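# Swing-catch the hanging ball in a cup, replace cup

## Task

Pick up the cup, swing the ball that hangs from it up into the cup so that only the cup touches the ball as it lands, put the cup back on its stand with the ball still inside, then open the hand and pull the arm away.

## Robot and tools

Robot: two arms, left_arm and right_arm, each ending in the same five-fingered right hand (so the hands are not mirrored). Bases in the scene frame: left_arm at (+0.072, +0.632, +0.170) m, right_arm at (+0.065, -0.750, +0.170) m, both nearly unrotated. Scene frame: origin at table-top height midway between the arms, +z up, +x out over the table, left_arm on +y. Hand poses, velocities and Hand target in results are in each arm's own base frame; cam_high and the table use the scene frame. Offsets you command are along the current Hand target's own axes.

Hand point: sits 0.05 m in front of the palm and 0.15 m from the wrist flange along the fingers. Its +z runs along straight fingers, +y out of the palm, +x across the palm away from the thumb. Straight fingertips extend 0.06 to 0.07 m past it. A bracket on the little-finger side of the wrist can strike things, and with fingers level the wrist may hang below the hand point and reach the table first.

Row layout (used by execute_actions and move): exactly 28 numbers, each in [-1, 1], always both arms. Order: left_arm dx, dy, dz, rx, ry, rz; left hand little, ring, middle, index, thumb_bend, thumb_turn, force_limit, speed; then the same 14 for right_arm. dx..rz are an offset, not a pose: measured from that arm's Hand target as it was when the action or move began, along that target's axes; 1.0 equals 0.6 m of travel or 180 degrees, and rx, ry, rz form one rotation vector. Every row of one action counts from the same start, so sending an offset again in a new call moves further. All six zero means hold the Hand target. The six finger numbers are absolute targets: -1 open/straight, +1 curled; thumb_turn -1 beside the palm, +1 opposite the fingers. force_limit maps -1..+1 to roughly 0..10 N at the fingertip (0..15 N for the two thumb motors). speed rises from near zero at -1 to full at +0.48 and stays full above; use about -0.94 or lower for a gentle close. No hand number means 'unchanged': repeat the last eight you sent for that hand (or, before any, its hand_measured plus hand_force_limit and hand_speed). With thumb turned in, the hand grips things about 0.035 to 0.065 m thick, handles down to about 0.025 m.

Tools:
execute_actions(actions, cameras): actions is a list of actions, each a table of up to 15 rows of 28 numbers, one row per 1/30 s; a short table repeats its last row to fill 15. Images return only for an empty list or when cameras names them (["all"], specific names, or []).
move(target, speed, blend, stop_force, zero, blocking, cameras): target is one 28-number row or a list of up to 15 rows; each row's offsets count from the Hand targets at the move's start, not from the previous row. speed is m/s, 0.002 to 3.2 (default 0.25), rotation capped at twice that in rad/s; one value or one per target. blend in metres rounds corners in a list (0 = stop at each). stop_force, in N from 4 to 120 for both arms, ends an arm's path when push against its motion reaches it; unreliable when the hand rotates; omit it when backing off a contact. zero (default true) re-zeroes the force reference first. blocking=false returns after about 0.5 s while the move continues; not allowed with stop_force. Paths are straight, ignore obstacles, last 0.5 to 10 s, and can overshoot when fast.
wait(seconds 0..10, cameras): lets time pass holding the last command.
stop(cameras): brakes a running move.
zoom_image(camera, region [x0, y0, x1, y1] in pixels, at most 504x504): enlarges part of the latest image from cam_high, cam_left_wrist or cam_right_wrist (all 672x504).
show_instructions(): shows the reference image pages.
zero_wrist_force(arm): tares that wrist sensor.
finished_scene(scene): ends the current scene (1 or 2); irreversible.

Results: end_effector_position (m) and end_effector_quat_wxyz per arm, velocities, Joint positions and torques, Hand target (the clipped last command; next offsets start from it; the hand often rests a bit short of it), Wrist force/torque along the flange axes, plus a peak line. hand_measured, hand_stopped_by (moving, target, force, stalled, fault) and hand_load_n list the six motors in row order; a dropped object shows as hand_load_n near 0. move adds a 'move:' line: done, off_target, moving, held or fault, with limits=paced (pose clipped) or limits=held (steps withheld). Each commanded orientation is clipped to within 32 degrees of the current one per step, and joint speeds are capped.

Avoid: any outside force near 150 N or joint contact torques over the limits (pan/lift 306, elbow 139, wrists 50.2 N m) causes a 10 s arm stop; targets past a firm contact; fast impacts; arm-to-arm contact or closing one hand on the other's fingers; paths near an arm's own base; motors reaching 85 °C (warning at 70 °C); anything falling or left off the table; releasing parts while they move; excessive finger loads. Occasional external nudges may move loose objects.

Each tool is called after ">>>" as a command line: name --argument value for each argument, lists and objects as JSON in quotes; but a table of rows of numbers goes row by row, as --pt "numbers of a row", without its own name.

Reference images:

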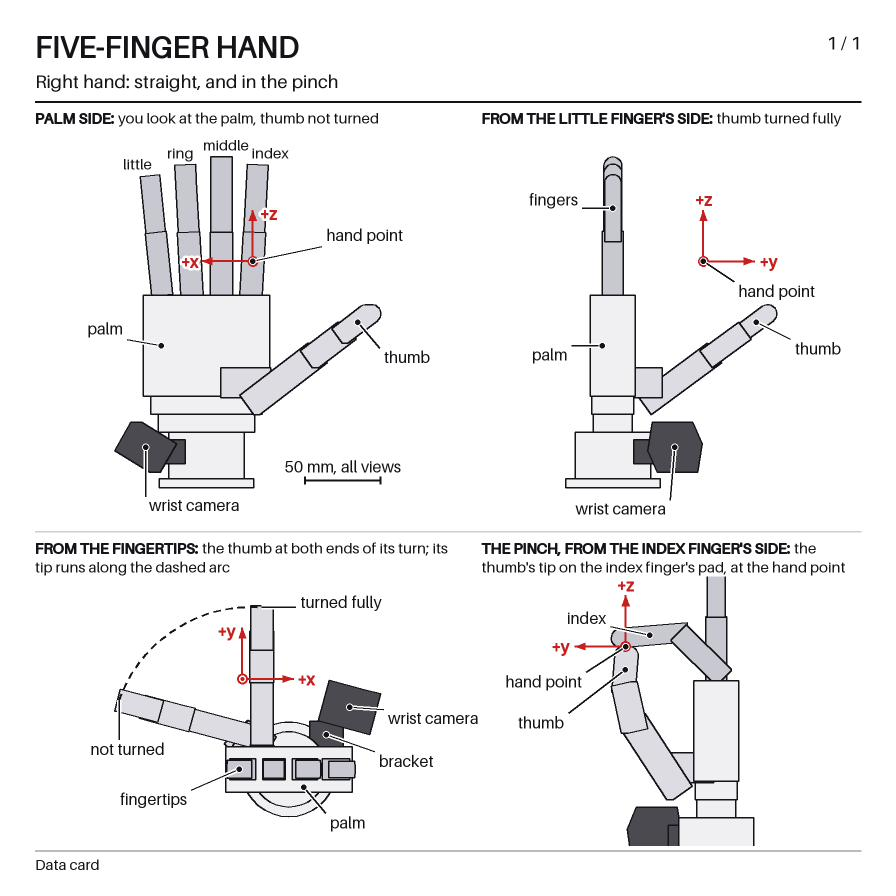

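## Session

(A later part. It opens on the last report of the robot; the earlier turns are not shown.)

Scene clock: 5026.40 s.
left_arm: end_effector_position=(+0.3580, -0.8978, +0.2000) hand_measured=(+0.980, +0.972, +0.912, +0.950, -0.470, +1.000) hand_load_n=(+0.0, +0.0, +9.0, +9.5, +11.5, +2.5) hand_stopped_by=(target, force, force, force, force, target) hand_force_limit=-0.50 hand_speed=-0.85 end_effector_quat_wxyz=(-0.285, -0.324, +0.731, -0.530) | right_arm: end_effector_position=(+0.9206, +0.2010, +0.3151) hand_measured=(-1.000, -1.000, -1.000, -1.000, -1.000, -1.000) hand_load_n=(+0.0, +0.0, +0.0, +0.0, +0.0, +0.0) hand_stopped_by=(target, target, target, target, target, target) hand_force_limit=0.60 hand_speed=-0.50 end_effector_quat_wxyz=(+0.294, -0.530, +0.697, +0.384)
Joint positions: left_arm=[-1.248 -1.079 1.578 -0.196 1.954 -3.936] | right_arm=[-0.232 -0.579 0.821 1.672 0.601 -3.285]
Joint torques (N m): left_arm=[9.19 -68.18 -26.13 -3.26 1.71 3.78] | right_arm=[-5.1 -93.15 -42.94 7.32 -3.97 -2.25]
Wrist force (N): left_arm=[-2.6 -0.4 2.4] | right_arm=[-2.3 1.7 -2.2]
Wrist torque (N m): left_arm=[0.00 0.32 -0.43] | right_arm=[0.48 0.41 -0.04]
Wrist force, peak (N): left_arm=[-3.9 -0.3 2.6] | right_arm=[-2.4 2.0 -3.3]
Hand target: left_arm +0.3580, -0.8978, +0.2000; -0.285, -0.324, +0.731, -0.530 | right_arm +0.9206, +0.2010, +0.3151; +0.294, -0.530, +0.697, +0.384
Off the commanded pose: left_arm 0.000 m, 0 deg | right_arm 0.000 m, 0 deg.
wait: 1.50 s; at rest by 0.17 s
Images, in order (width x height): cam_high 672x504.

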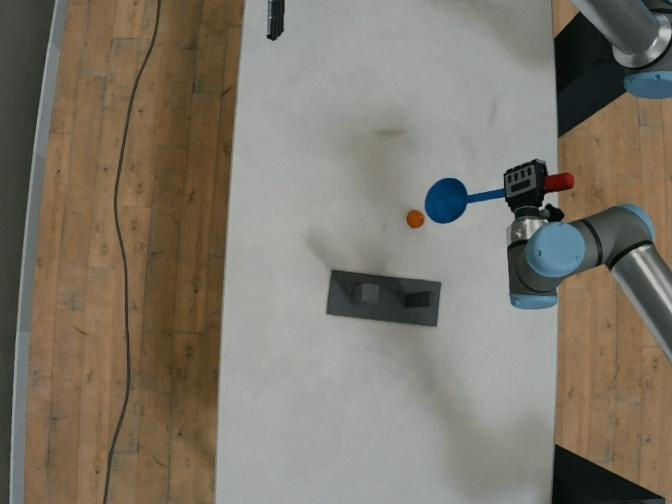

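>>> move --pt "0.0036 0.0046 0.0002 0 0 0 0.98 0.98 0.97 0.97 0.89 1 -0.5 -0.85 0 0 0 0 0 0 -1 -1 -1 -1 -1 -1 0.6 -0.5" --pt "0.0352 -0.0200 -0.0113 0 0 0 0.98 0.98 0.97 0.97 0.89 1 -0.5 -0.85 0 0 0 0 0 0 -1 -1 -1 -1 -1 -1 0.6 -0.5" --speed '[0.02,0.005]'

>>> wait --seconds 0.07 --cameras '["cam_high"]'

>>> zoom_image --camera "cam_high" --region '[340, 150, 500, 270]'

>>> wait --seconds 0.43 --cameras '["cam_high"]'

>>> zoom_image --camera "cam_high" --region '[340, 150, 500, 270]'

>>> wait --seconds 0.2 --cameras '["cam_high"]'

>>> zoom_image --camera "cam_high" --region '[340, 150, 500, 270]'

Scene clock: 5048.83 s.
left_arm: end_effector_position=(+0.3545, -0.8977, +0.2251) hand_measured=(+0.980, +0.972, +0.912, +0.950, -0.470, +1.000) hand_load_n=(+0.0, +0.0, +9.0, +9.5, +11.5, +2.5) hand_stopped_by=(target, force, force, force, force, target) hand_force_limit=-0.50 hand_speed=-0.85 end_effector_quat_wxyz=(-0.285, -0.324, +0.731, -0.530) | right_arm: end_effector_position=(+0.9206, +0.2010, +0.3151) hand_measured=(-1.000, -1.000, -1.000, -1.000, -1.000, -1.000) hand_load_n=(+0.0, +0.0, +0.0, +0.0, -0.5, +0.0) hand_stopped_by=(target, target, target, target, target, target) hand_force_limit=0.60 hand_speed=-0.50 end_effector_quat_wxyz=(+0.294, -0.530, +0.697, +0.384)
Joint positions: left_arm=[-1.252 -1.101 1.563 -0.159 1.95 -3.937] | right_arm=[-0.232 -0.579 0.821 1.672 0.601 -3.285]
Joint torques (N m): left_arm=[8.64 -92.47 -48 0.11 1.77 3.09] | right_arm=[-0.51 -92.25 -43.29 6.93 -3.76 -2.38]
Wrist force (N): left_arm=[-3.4 0.1 2.2] | right_arm=[-2.1 1.9 -3.2]
Wrist torque (N m): left_arm=[0.05 0.44 -0.51] | right_arm=[0.56 0.42 -0.02]
Wrist force, peak (N): left_arm=[-4.2 0.2 2.5] | right_arm=[-2.4 2.1 -3.2]
Hand target: left_arm +0.3545, -0.8977, +0.2250; -0.285, -0.324, +0.731, -0.530 | right_arm +0.9206, +0.2010, +0.3151; +0.294, -0.530, +0.697, +0.384
Off the commanded pose: left_arm 0.000 m, 0 deg | right_arm 0.000 m, 0 deg.
move: done

Scene clock: 5048.93 s.
left_arm: end_effector_position=(+0.3545, -0.8977, +0.2251) hand_measured=(+0.980, +0.972, +0.912, +0.950, -0.470, +1.000) hand_load_n=(+0.0, +0.0, +9.0, +10.0, +11.5, +2.5) hand_stopped_by=(target, force, force, force, force, target) hand_force_limit=-0.50 hand_speed=-0.85 end_effector_quat_wxyz=(-0.285, -0.324, +0.731, -0.530) | right_arm: end_effector_position=(+0.9206, +0.2010, +0.3151) hand_measured=(-1.000, -1.000, -1.000, -1.000, -1.000, -1.000) hand_load_n=(+0.0, +0.0, +0.0, +0.0, +0.0, +0.0) hand_stopped_by=(target, target, target, target, target, target) hand_force_limit=0.60 hand_speed=-0.50 end_effector_quat_wxyz=(+0.294, -0.530, +0.697, +0.384)
Joint positions: left_arm=[-1.252 -1.101 1.563 -0.159 1.95 -3.937] | right_arm=[-0.232 -0.579 0.821 1.672 0.601 -3.285]
Joint torques (N m): left_arm=[8.12 -90.06 -46.52 -0.79 1.68 3.1] | right_arm=[-2.17 -91.52 -43.29 7.17 -3.91 -2.25]
Wrist force (N): left_arm=[-3.2 0.2 2.2] | right_arm=[-2.2 1.5 -2.6]
Wrist torque (N m): left_arm=[0.07 0.41 -0.50] | right_arm=[0.46 0.41 -0.04]
Wrist force, peak (N): left_arm=[-3.5 0.3 2.4] | right_arm=[-2.1 2.0 -2.9]
Hand target: left_arm +0.3545, -0.8977, +0.2250; -0.285, -0.324, +0.731, -0.530 | right_arm +0.9206, +0.2010, +0.3151; +0.294, -0.530, +0.697, +0.384
Off the commanded pose: left_arm 0.000 m, 0 deg | right_arm 0.000 m, 0 deg.
wait: 0.10 s; no rest
Images, in order (width x height): cam_high 672x504.

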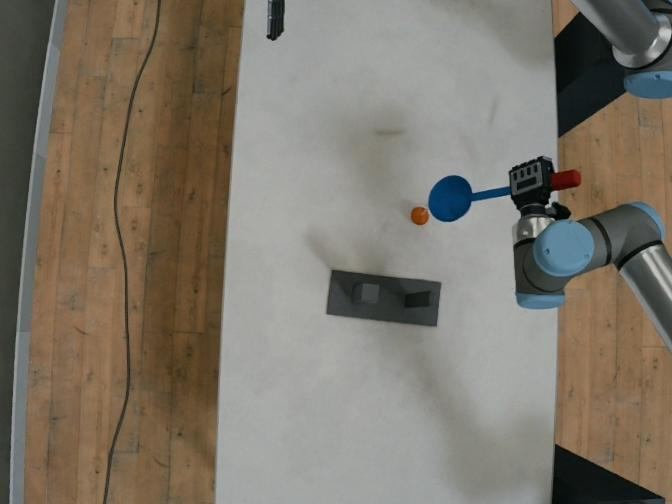

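Scaled by 3.150 from the camera's 672x504 image, which has a finer 960x720 frame.

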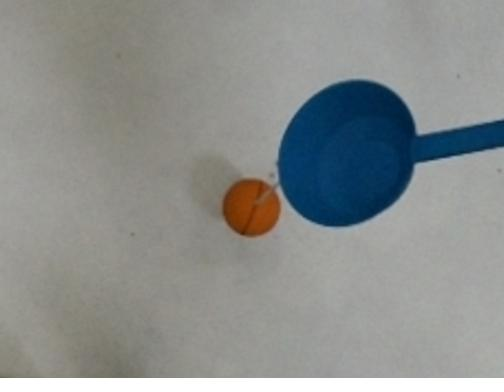

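Scene clock: 5049.37 s.
left_arm: end_effector_position=(+0.3545, -0.8977, +0.2251) hand_measured=(+0.980, +0.972, +0.912, +0.950, -0.470, +1.000) hand_load_n=(+0.0, +0.0, +9.0, +10.0, +11.5, +2.5) hand_stopped_by=(target, force, force, force, force, target) hand_force_limit=-0.50 hand_speed=-0.85 end_effector_quat_wxyz=(-0.285, -0.323, +0.731, -0.530) | right_arm: end_effector_position=(+0.9206, +0.2010, +0.3151) hand_measured=(-1.000, -1.000, -1.000, -1.000, -1.000, -1.000) hand_load_n=(+0.0, +0.0, +0.0, +0.0, +0.0, +0.0) hand_stopped_by=(target, target, target, target, target, target) hand_force_limit=0.60 hand_speed=-0.50 end_effector_quat_wxyz=(+0.294, -0.530, +0.697, +0.384)
Joint positions: left_arm=[-1.252 -1.101 1.563 -0.159 1.95 -3.937] | right_arm=[-0.232 -0.579 0.821 1.672 0.601 -3.285]
Joint torques (N m): left_arm=[8.91 -83.89 -40.2 -1 1.4 3.06] | right_arm=[-0.58 -94.03 -43.64 7.29 -4.09 -2.52]
Wrist force (N): left_arm=[-3.6 0.4 2.3] | right_arm=[-2.5 1.9 -2.8]
Wrist torque (N m): left_arm=[0.08 0.44 -0.50] | right_arm=[0.54 0.45 -0.06]
Wrist force, peak (N): left_arm=[-3.4 0.4 2.7] | right_arm=[-2.4 2.0 -2.9]
Hand target: left_arm +0.3545, -0.8977, +0.2250; -0.285, -0.324, +0.731, -0.530 | right_arm +0.9206, +0.2010, +0.3151; +0.294, -0.530, +0.697, +0.384
Off the commanded pose: left_arm 0.000 m, 0 deg | right_arm 0.000 m, 0 deg.
wait: 0.43 s; at rest by 0.17 s
Images, in order (width x height): cam_high 672x504.

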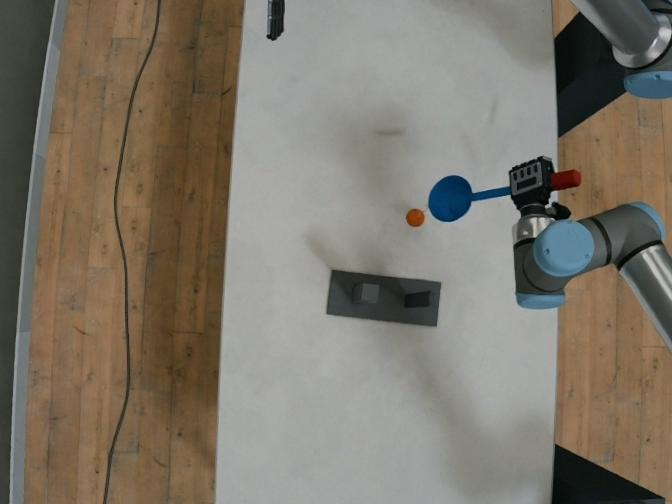

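Scaled by 3.150 from the camera's 672x504 image, which has a finer 960x720 frame.

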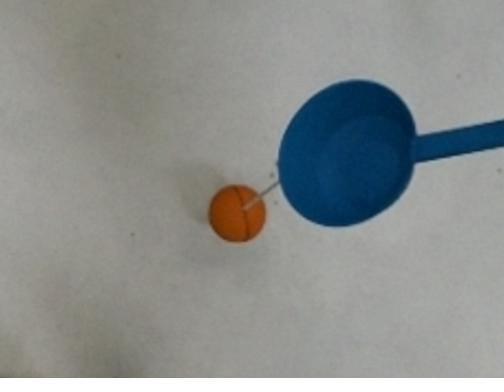

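Scene clock: 5049.57 s.
left_arm: end_effector_position=(+0.3545, -0.8977, +0.2251) hand_measured=(+0.980, +0.972, +0.912, +0.950, -0.470, +1.000) hand_load_n=(+0.0, +0.0, +9.0, +10.0, +11.5, +2.5) hand_stopped_by=(target, force, force, force, force, target) hand_force_limit=-0.50 hand_speed=-0.85 end_effector_quat_wxyz=(-0.285, -0.323, +0.731, -0.530) | right_arm: end_effector_position=(+0.9206, +0.2010, +0.3151) hand_measured=(-1.000, -1.000, -1.000, -1.000, -1.000, -1.000) hand_load_n=(+0.0, +0.0, +0.0, +0.0, +0.0, +0.0) hand_stopped_by=(target, target, target, target, target, target) hand_force_limit=0.60 hand_speed=-0.50 end_effector_quat_wxyz=(+0.294, -0.530, +0.697, +0.384)
Joint positions: left_arm=[-1.252 -1.101 1.563 -0.159 1.95 -3.937] | right_arm=[-0.232 -0.579 0.821 1.672 0.601 -3.285]
Joint torques (N m): left_arm=[10.09 -78.84 -37.61 -0.94 1.27 3.01] | right_arm=[-3.31 -93.25 -43.37 7.47 -3.97 -2.47]
Wrist force (N): left_arm=[-3.8 0.2 2.3] | right_arm=[-2.1 1.8 -2.4]
Wrist torque (N m): left_arm=[0.06 0.46 -0.52] | right_arm=[0.50 0.39 -0.03]
Wrist force, peak (N): left_arm=[-3.8 0.5 2.8] | right_arm=[-2.4 2.5 -2.7]
Hand target: left_arm +0.3545, -0.8977, +0.2250; -0.285, -0.324, +0.731, -0.530 | right_arm +0.9206, +0.2010, +0.3151; +0.294, -0.530, +0.697, +0.384
Off the commanded pose: left_arm 0.000 m, 0 deg | right_arm 0.000 m, 0 deg.
wait: 0.20 s; at rest by 0.17 s
Images, in order (width x height): cam_high 672x504.

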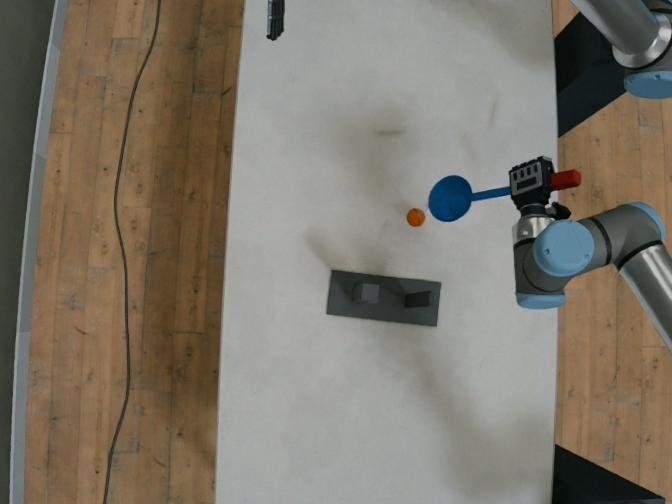

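Scaled by 3.150 from the camera's 672x504 image, which has a finer 960x720 frame.

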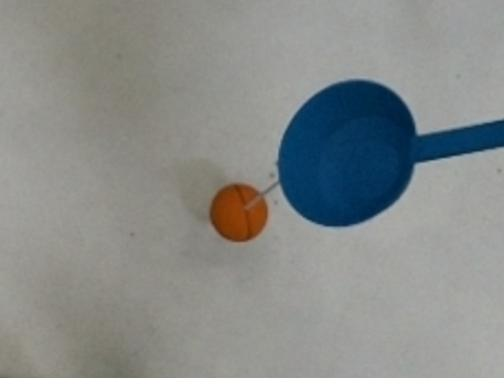

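>>> move --pt "0.2719 -0.2115 -0.0991 0 0 0 0.98 0.98 0.97 0.97 0.89 1 -0.5 -0.85 0 0 0 0 0 0 -1 -1 -1 -1 -1 -1 0.6 -0.5" --pt "0.0649 -0.4728 -0.1095 0 0 0 0.98 0.98 0.97 0.97 0.89 1 -0.5 -0.85 0 0 0 0 0 0 -1 -1 -1 -1 -1 -1 0.6 -0.5" --speed '[0.08, 0.033]'

>>> wait --seconds 10

>>> wait --seconds 10

>>> wait --seconds 10 --cameras '["cam_high"]'

>>> zoom_image --camera "cam_high" --region '[260, 130, 420, 250]'

>>> wait --seconds 0.2 --cameras '["cam_high"]'

>>> zoom_image --camera "cam_high" --region '[260, 130, 420, 250]'

>>> wait --seconds 0.2 --cameras '["cam_high"]'

>>> zoom_image --camera "cam_high" --region '[260, 130, 420, 250]'

Scene clock: 5083.53 s.
left_arm: end_effector_position=(+0.5547, -0.9066, +0.4399) hand_measured=(+0.980, +0.972, +0.912, +0.950, -0.470, +1.000) hand_load_n=(+0.0, +0.5, +9.0, +9.5, +11.5, +2.5) hand_stopped_by=(target, force, force, force, force, target) hand_force_limit=-0.50 hand_speed=-0.85 end_effector_quat_wxyz=(-0.285, -0.323, +0.731, -0.530) end_effector_velocity=(-0.002, +0.001, +0.000) end_effector_angular_velocity=(+0.003, +0.001, +0.001) | right_arm: end_effector_position=(+0.9206, +0.2010, +0.3151) hand_measured=(-1.000, -1.000, -1.000, -1.000, -1.000, -1.000) hand_load_n=(-0.5, +0.0, +0.0, +0.0, +0.0, +0.0) hand_stopped_by=(target, target, target, target, target, target) hand_force_limit=0.60 hand_speed=-0.50 end_effector_quat_wxyz=(+0.294, -0.530, +0.697, +0.384)
Joint positions: left_arm=[-1.034 -0.96 0.954 0.345 2.157 -3.859] | right_arm=[-0.232 -0.579 0.821 1.672 0.601 -3.285]
Joint velocities: left_arm=[-0.002 -0.003 0.005 0.001 -0.003 0] | right_arm=[within noise]
Joint torques (N m): left_arm=[-10.5 -112.67 -32.08 -1.39 -1.69 1.15] | right_arm=[-2.75 -91.18 -42.73 7.37 -3.79 -2.3]
Wrist force (N): left_arm=[-3.0 0.4 2.6] | right_arm=[-2.3 1.5 -2.7]
Wrist torque (N m): left_arm=[0.07 0.37 -0.64] | right_arm=[0.46 0.43 -0.05]
Wrist force, peak (N): left_arm=[-4.6 1.5 2.7] | right_arm=[-2.4 2.0 -3.4]
Hand target: left_arm +0.5546, -0.9066, +0.4400; -0.285, -0.324, +0.731, -0.530 | right_arm +0.9206, +0.2010, +0.3151; +0.294, -0.530, +0.697, +0.384
Off the commanded pose: left_arm 0.000 m, 0 deg | right_arm 0.000 m, 0 deg.
move: done

Scene clock: 5093.53 s.
left_arm: end_effector_position=(+0.5546, -0.9066, +0.4400) hand_measured=(+0.980, +0.972, +0.912, +0.950, -0.470, +1.000) hand_load_n=(+0.0, +0.0, +9.0, +10.0, +11.5, +3.0) hand_stopped_by=(target, force, force, force, force, target) hand_force_limit=-0.50 hand_speed=-0.85 end_effector_quat_wxyz=(-0.285, -0.324, +0.731, -0.530) | right_arm: end_effector_position=(+0.9206, +0.2010, +0.3151) hand_measured=(-1.000, -1.000, -1.000, -1.000, -1.000, -1.000) hand_load_n=(-0.5, +0.0, +0.0, +0.0, +0.0, +0.0) hand_stopped_by=(target, target, target, target, target, target) hand_force_limit=0.60 hand_speed=-0.50 end_effector_quat_wxyz=(+0.294, -0.530, +0.697, +0.384)
Joint positions: left_arm=[-1.034 -0.96 0.954 0.344 2.157 -3.859] | right_arm=[-0.232 -0.579 0.821 1.672 0.601 -3.285]
Joint torques (N m): left_arm=[-12.05 -112.53 -31.83 -2.68 -1.47 -3.65] | right_arm=[-1.12 -91.78 -42.47 7.34 -3.94 -2.31]
Wrist force (N): left_arm=[-3.1 0.5 2.8] | right_arm=[-2.1 1.7 -2.9]
Wrist torque (N m): left_arm=[0.06 0.37 -0.65] | right_arm=[0.51 0.41 -0.03]
Wrist force, peak (N): left_arm=[-3.9 0.9 3.1] | right_arm=[-2.9 1.9 -3.0]
Hand target: left_arm +0.5546, -0.9066, +0.4400; -0.285, -0.324, +0.731, -0.530 | right_arm +0.9206, +0.2010, +0.3151; +0.294, -0.530, +0.697, +0.384
Off the commanded pose: left_arm 0.000 m, 0 deg | right_arm 0.000 m, 0 deg.
wait: 10.00 s; at rest by 0.17 s

Scene clock: 5103.53 s.
left_arm: end_effector_position=(+0.5546, -0.9066, +0.4400) hand_measured=(+0.980, +0.972, +0.912, +0.950, -0.470, +1.000) hand_load_n=(+0.0, +0.5, +9.0, +9.5, +11.5, +2.5) hand_stopped_by=(target, force, force, force, force, target) hand_force_limit=-0.50 hand_speed=-0.85 end_effector_quat_wxyz=(-0.285, -0.324, +0.731, -0.530) | right_arm: end_effector_position=(+0.9206, +0.2010, +0.3151) hand_measured=(-1.000, -1.000, -1.000, -1.000, -1.000, -1.000) hand_load_n=(+0.0, +0.0, +0.0, +0.0, +0.0, +0.0) hand_stopped_by=(target, target, target, target, target, target) hand_force_limit=0.60 hand_speed=-0.50 end_effector_quat_wxyz=(+0.294, -0.530, +0.697, +0.384)
Joint positions: left_arm=[-1.034 -0.96 0.954 0.344 2.157 -3.859] | right_arm=[-0.232 -0.579 0.821 1.672 0.601 -3.285]
Joint torques (N m): left_arm=[-10.84 -112.48 -32.28 -2.43 -1.43 -3.69] | right_arm=[-2.53 -93.17 -42.93 7.4 -3.78 -2.5]
Wrist force (N): left_arm=[-3.5 0.5 2.8] | right_arm=[-1.9 1.7 -3.0]
Wrist torque (N m): left_arm=[0.06 0.42 -0.67] | right_arm=[0.52 0.37 -0.03]
Wrist force, peak (N): left_arm=[-3.9 0.4 3.0] | right_arm=[-2.6 2.5 -3.0]
Hand target: left_arm +0.5546, -0.9066, +0.4400; -0.285, -0.324, +0.731, -0.530 | right_arm +0.9206, +0.2010, +0.3151; +0.294, -0.530, +0.697, +0.384
Off the commanded pose: left_arm 0.000 m, 0 deg | right_arm 0.000 m, 0 deg.
wait: 10.00 s; at rest by 0.17 s

Scene clock: 5113.53 s.
left_arm: end_effector_position=(+0.5546, -0.9066, +0.4400) hand_measured=(+0.980, +0.972, +0.912, +0.950, -0.470, +1.000) hand_load_n=(+0.0, +0.0, +9.0, +10.0, +11.5, +3.0) hand_stopped_by=(target, force, force, force, force, target) hand_force_limit=-0.50 hand_speed=-0.85 end_effector_quat_wxyz=(-0.285, -0.324, +0.731, -0.530) | right_arm: end_effector_position=(+0.9206, +0.2010, +0.3151) hand_measured=(-1.000, -1.000, -1.000, -1.000, -1.000, -1.000) hand_load_n=(+0.0, +0.0, +0.0, +0.0, +0.0, +0.0) hand_stopped_by=(target, target, target, target, target, target) hand_force_limit=0.60 hand_speed=-0.50 end_effector_quat_wxyz=(+0.294, -0.530, +0.697, +0.384)
Joint positions: left_arm=[-1.034 -0.96 0.954 0.344 2.157 -3.859] | right_arm=[-0.232 -0.579 0.821 1.672 0.601 -3.285]
Joint torques (N m): left_arm=[-11.39 -112.52 -33.49 -2.28 -1.09 -3.78] | right_arm=[-3.09 -91.94 -43.65 7.33 -3.84 -2.44]
Wrist force (N): left_arm=[-3.7 0.4 2.9] | right_arm=[-2.4 1.9 -3.0]
Wrist torque (N m): left_arm=[0.03 0.44 -0.68] | right_arm=[0.55 0.45 -0.05]
Wrist force, peak (N): left_arm=[-4.0 0.7 2.9] | right_arm=[-2.1 2.6 -3.0]
Hand target: left_arm +0.5546, -0.9066, +0.4400; -0.285, -0.324, +0.731, -0.530 | right_arm +0.9206, +0.2010, +0.3151; +0.294, -0.530, +0.697, +0.384
Off the commanded pose: left_arm 0.000 m, 0 deg | right_arm 0.000 m, 0 deg.
wait: 10.00 s; at rest by 0.17 s
Images, in order (width x height): cam_high 672x504.

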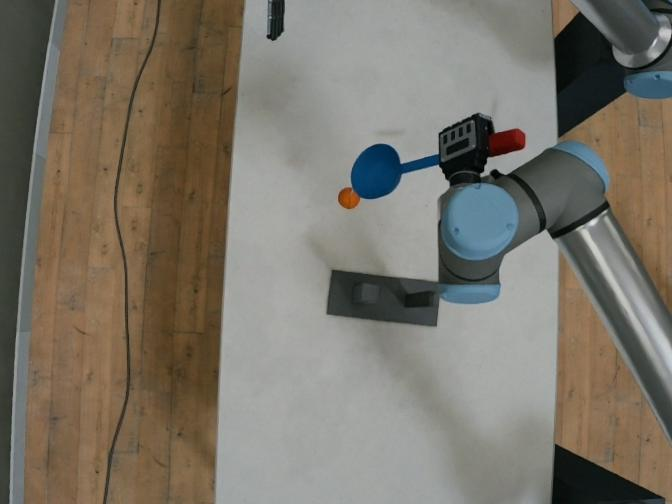

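Scaled by 3.150 from the camera's 672x504 image, which has a finer 960x720 frame.

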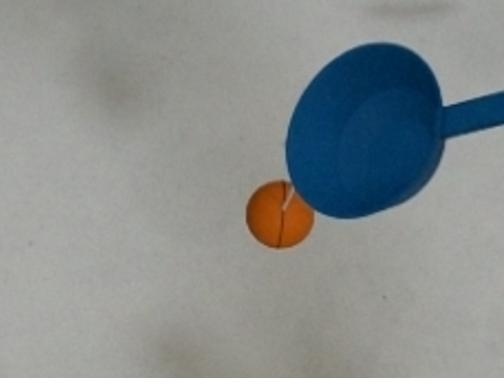

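Scene clock: 5113.73 s.
left_arm: end_effector_position=(+0.5546, -0.9066, +0.4400) hand_measured=(+0.980, +0.972, +0.912, +0.950, -0.470, +1.000) hand_load_n=(+0.0, +0.0, +9.0, +10.0, +11.5, +2.5) hand_stopped_by=(target, force, force, force, force, target) hand_force_limit=-0.50 hand_speed=-0.85 end_effector_quat_wxyz=(-0.285, -0.324, +0.731, -0.530) | right_arm: end_effector_position=(+0.9206, +0.2010, +0.3151) hand_measured=(-1.000, -1.000, -1.000, -1.000, -1.000, -1.000) hand_load_n=(+0.0, +0.5, +0.0, +0.0, -0.5, +0.0) hand_stopped_by=(target, target, target, target, target, target) hand_force_limit=0.60 hand_speed=-0.50 end_effector_quat_wxyz=(+0.294, -0.530, +0.697, +0.384)
Joint positions: left_arm=[-1.034 -0.96 0.954 0.344 2.157 -3.859] | right_arm=[-0.232 -0.579 0.821 1.672 0.601 -3.285]
Joint torques (N m): left_arm=[-9.49 -111.73 -32.64 -2.29 -1.51 -3.7] | right_arm=[-3.05 -93.57 -43.21 7.15 -3.86 -2.17]
Wrist force (N): left_arm=[-3.5 0.6 2.6] | right_arm=[-1.8 1.6 -2.7]
Wrist torque (N m): left_arm=[0.09 0.43 -0.66] | right_arm=[0.49 0.36 -0.01]
Wrist force, peak (N): left_arm=[-3.6 0.4 2.8] | right_arm=[-2.4 2.0 -2.6]
Hand target: left_arm +0.5546, -0.9066, +0.4400; -0.285, -0.324, +0.731, -0.530 | right_arm +0.9206, +0.2010, +0.3151; +0.294, -0.530, +0.697, +0.384
Off the commanded pose: left_arm 0.000 m, 0 deg | right_arm 0.000 m, 0 deg.
wait: 0.20 s; at rest by 0.17 s
Images, in order (width x height): cam_high 672x504.

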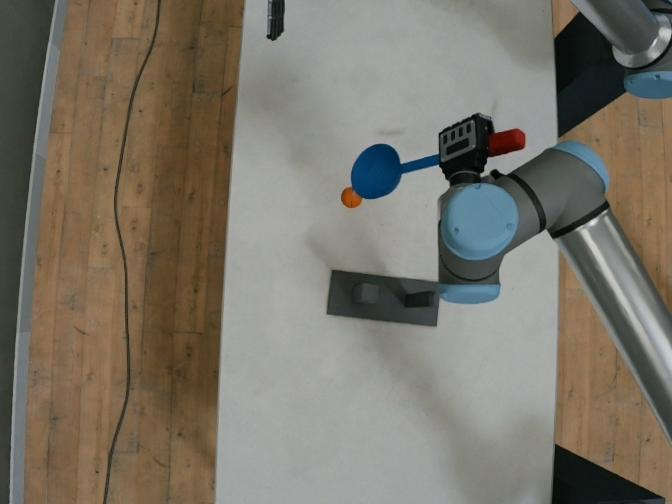

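Scaled by 3.150 from the camera's 672x504 image, which has a finer 960x720 frame.

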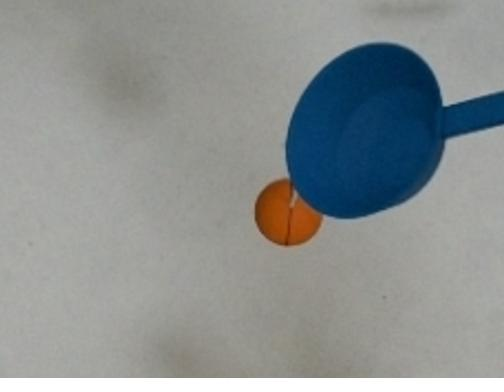

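Scene clock: 5113.93 s.
left_arm: end_effector_position=(+0.5546, -0.9066, +0.4400) hand_measured=(+0.980, +0.972, +0.912, +0.950, -0.470, +1.000) hand_load_n=(+0.0, +0.0, +9.0, +10.0, +11.5, +2.5) hand_stopped_by=(target, force, force, force, force, target) hand_force_limit=-0.50 hand_speed=-0.85 end_effector_quat_wxyz=(-0.285, -0.324, +0.731, -0.530) | right_arm: end_effector_position=(+0.9206, +0.2010, +0.3151) hand_measured=(-1.000, -1.000, -1.000, -1.000, -1.000, -1.000) hand_load_n=(+0.0, +0.5, +0.0, +0.0, -0.5, +0.0) hand_stopped_by=(target, target, target, target, target, target) hand_force_limit=0.60 hand_speed=-0.50 end_effector_quat_wxyz=(+0.294, -0.530, +0.697, +0.384)
Joint positions: left_arm=[-1.034 -0.96 0.954 0.344 2.157 -3.859] | right_arm=[-0.232 -0.579 0.821 1.672 0.601 -3.285]
Joint torques (N m): left_arm=[-12.2 -112.35 -33.13 -2.57 -1.19 -3.55] | right_arm=[-2.73 -93.42 -42.72 7.17 -3.65 -2.14]
Wrist force (N): left_arm=[-3.2 0.1 2.7] | right_arm=[-2.2 1.5 -3.2]
Wrist torque (N m): left_arm=[0.00 0.38 -0.66] | right_arm=[0.50 0.42 -0.05]
Wrist force, peak (N): left_arm=[-3.7 0.3 2.8] | right_arm=[-2.2 1.5 -3.2]
Hand target: left_arm +0.5546, -0.9066, +0.4400; -0.285, -0.324, +0.731, -0.530 | right_arm +0.9206, +0.2010, +0.3151; +0.294, -0.530, +0.697, +0.384
Off the commanded pose: left_arm 0.000 m, 0 deg | right_arm 0.000 m, 0 deg.
wait: 0.20 s; at rest by 0.17 s
Images, in order (width x height): cam_high 672x504.

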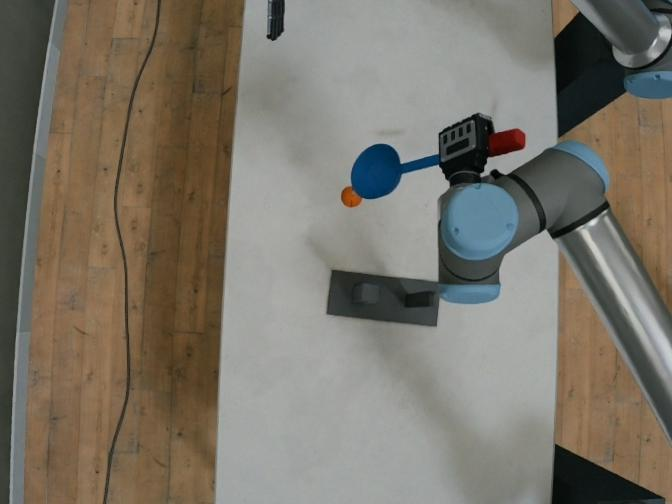

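Scaled by 3.150 from the camera's 672x504 image, which has a finer 960x720 frame.

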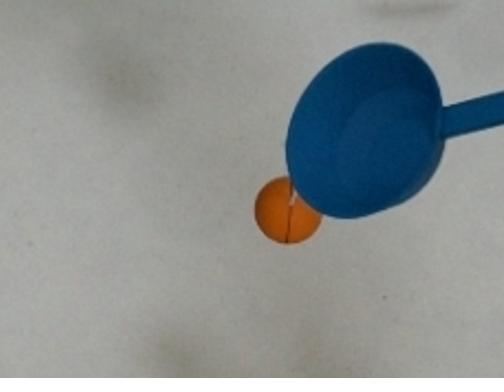

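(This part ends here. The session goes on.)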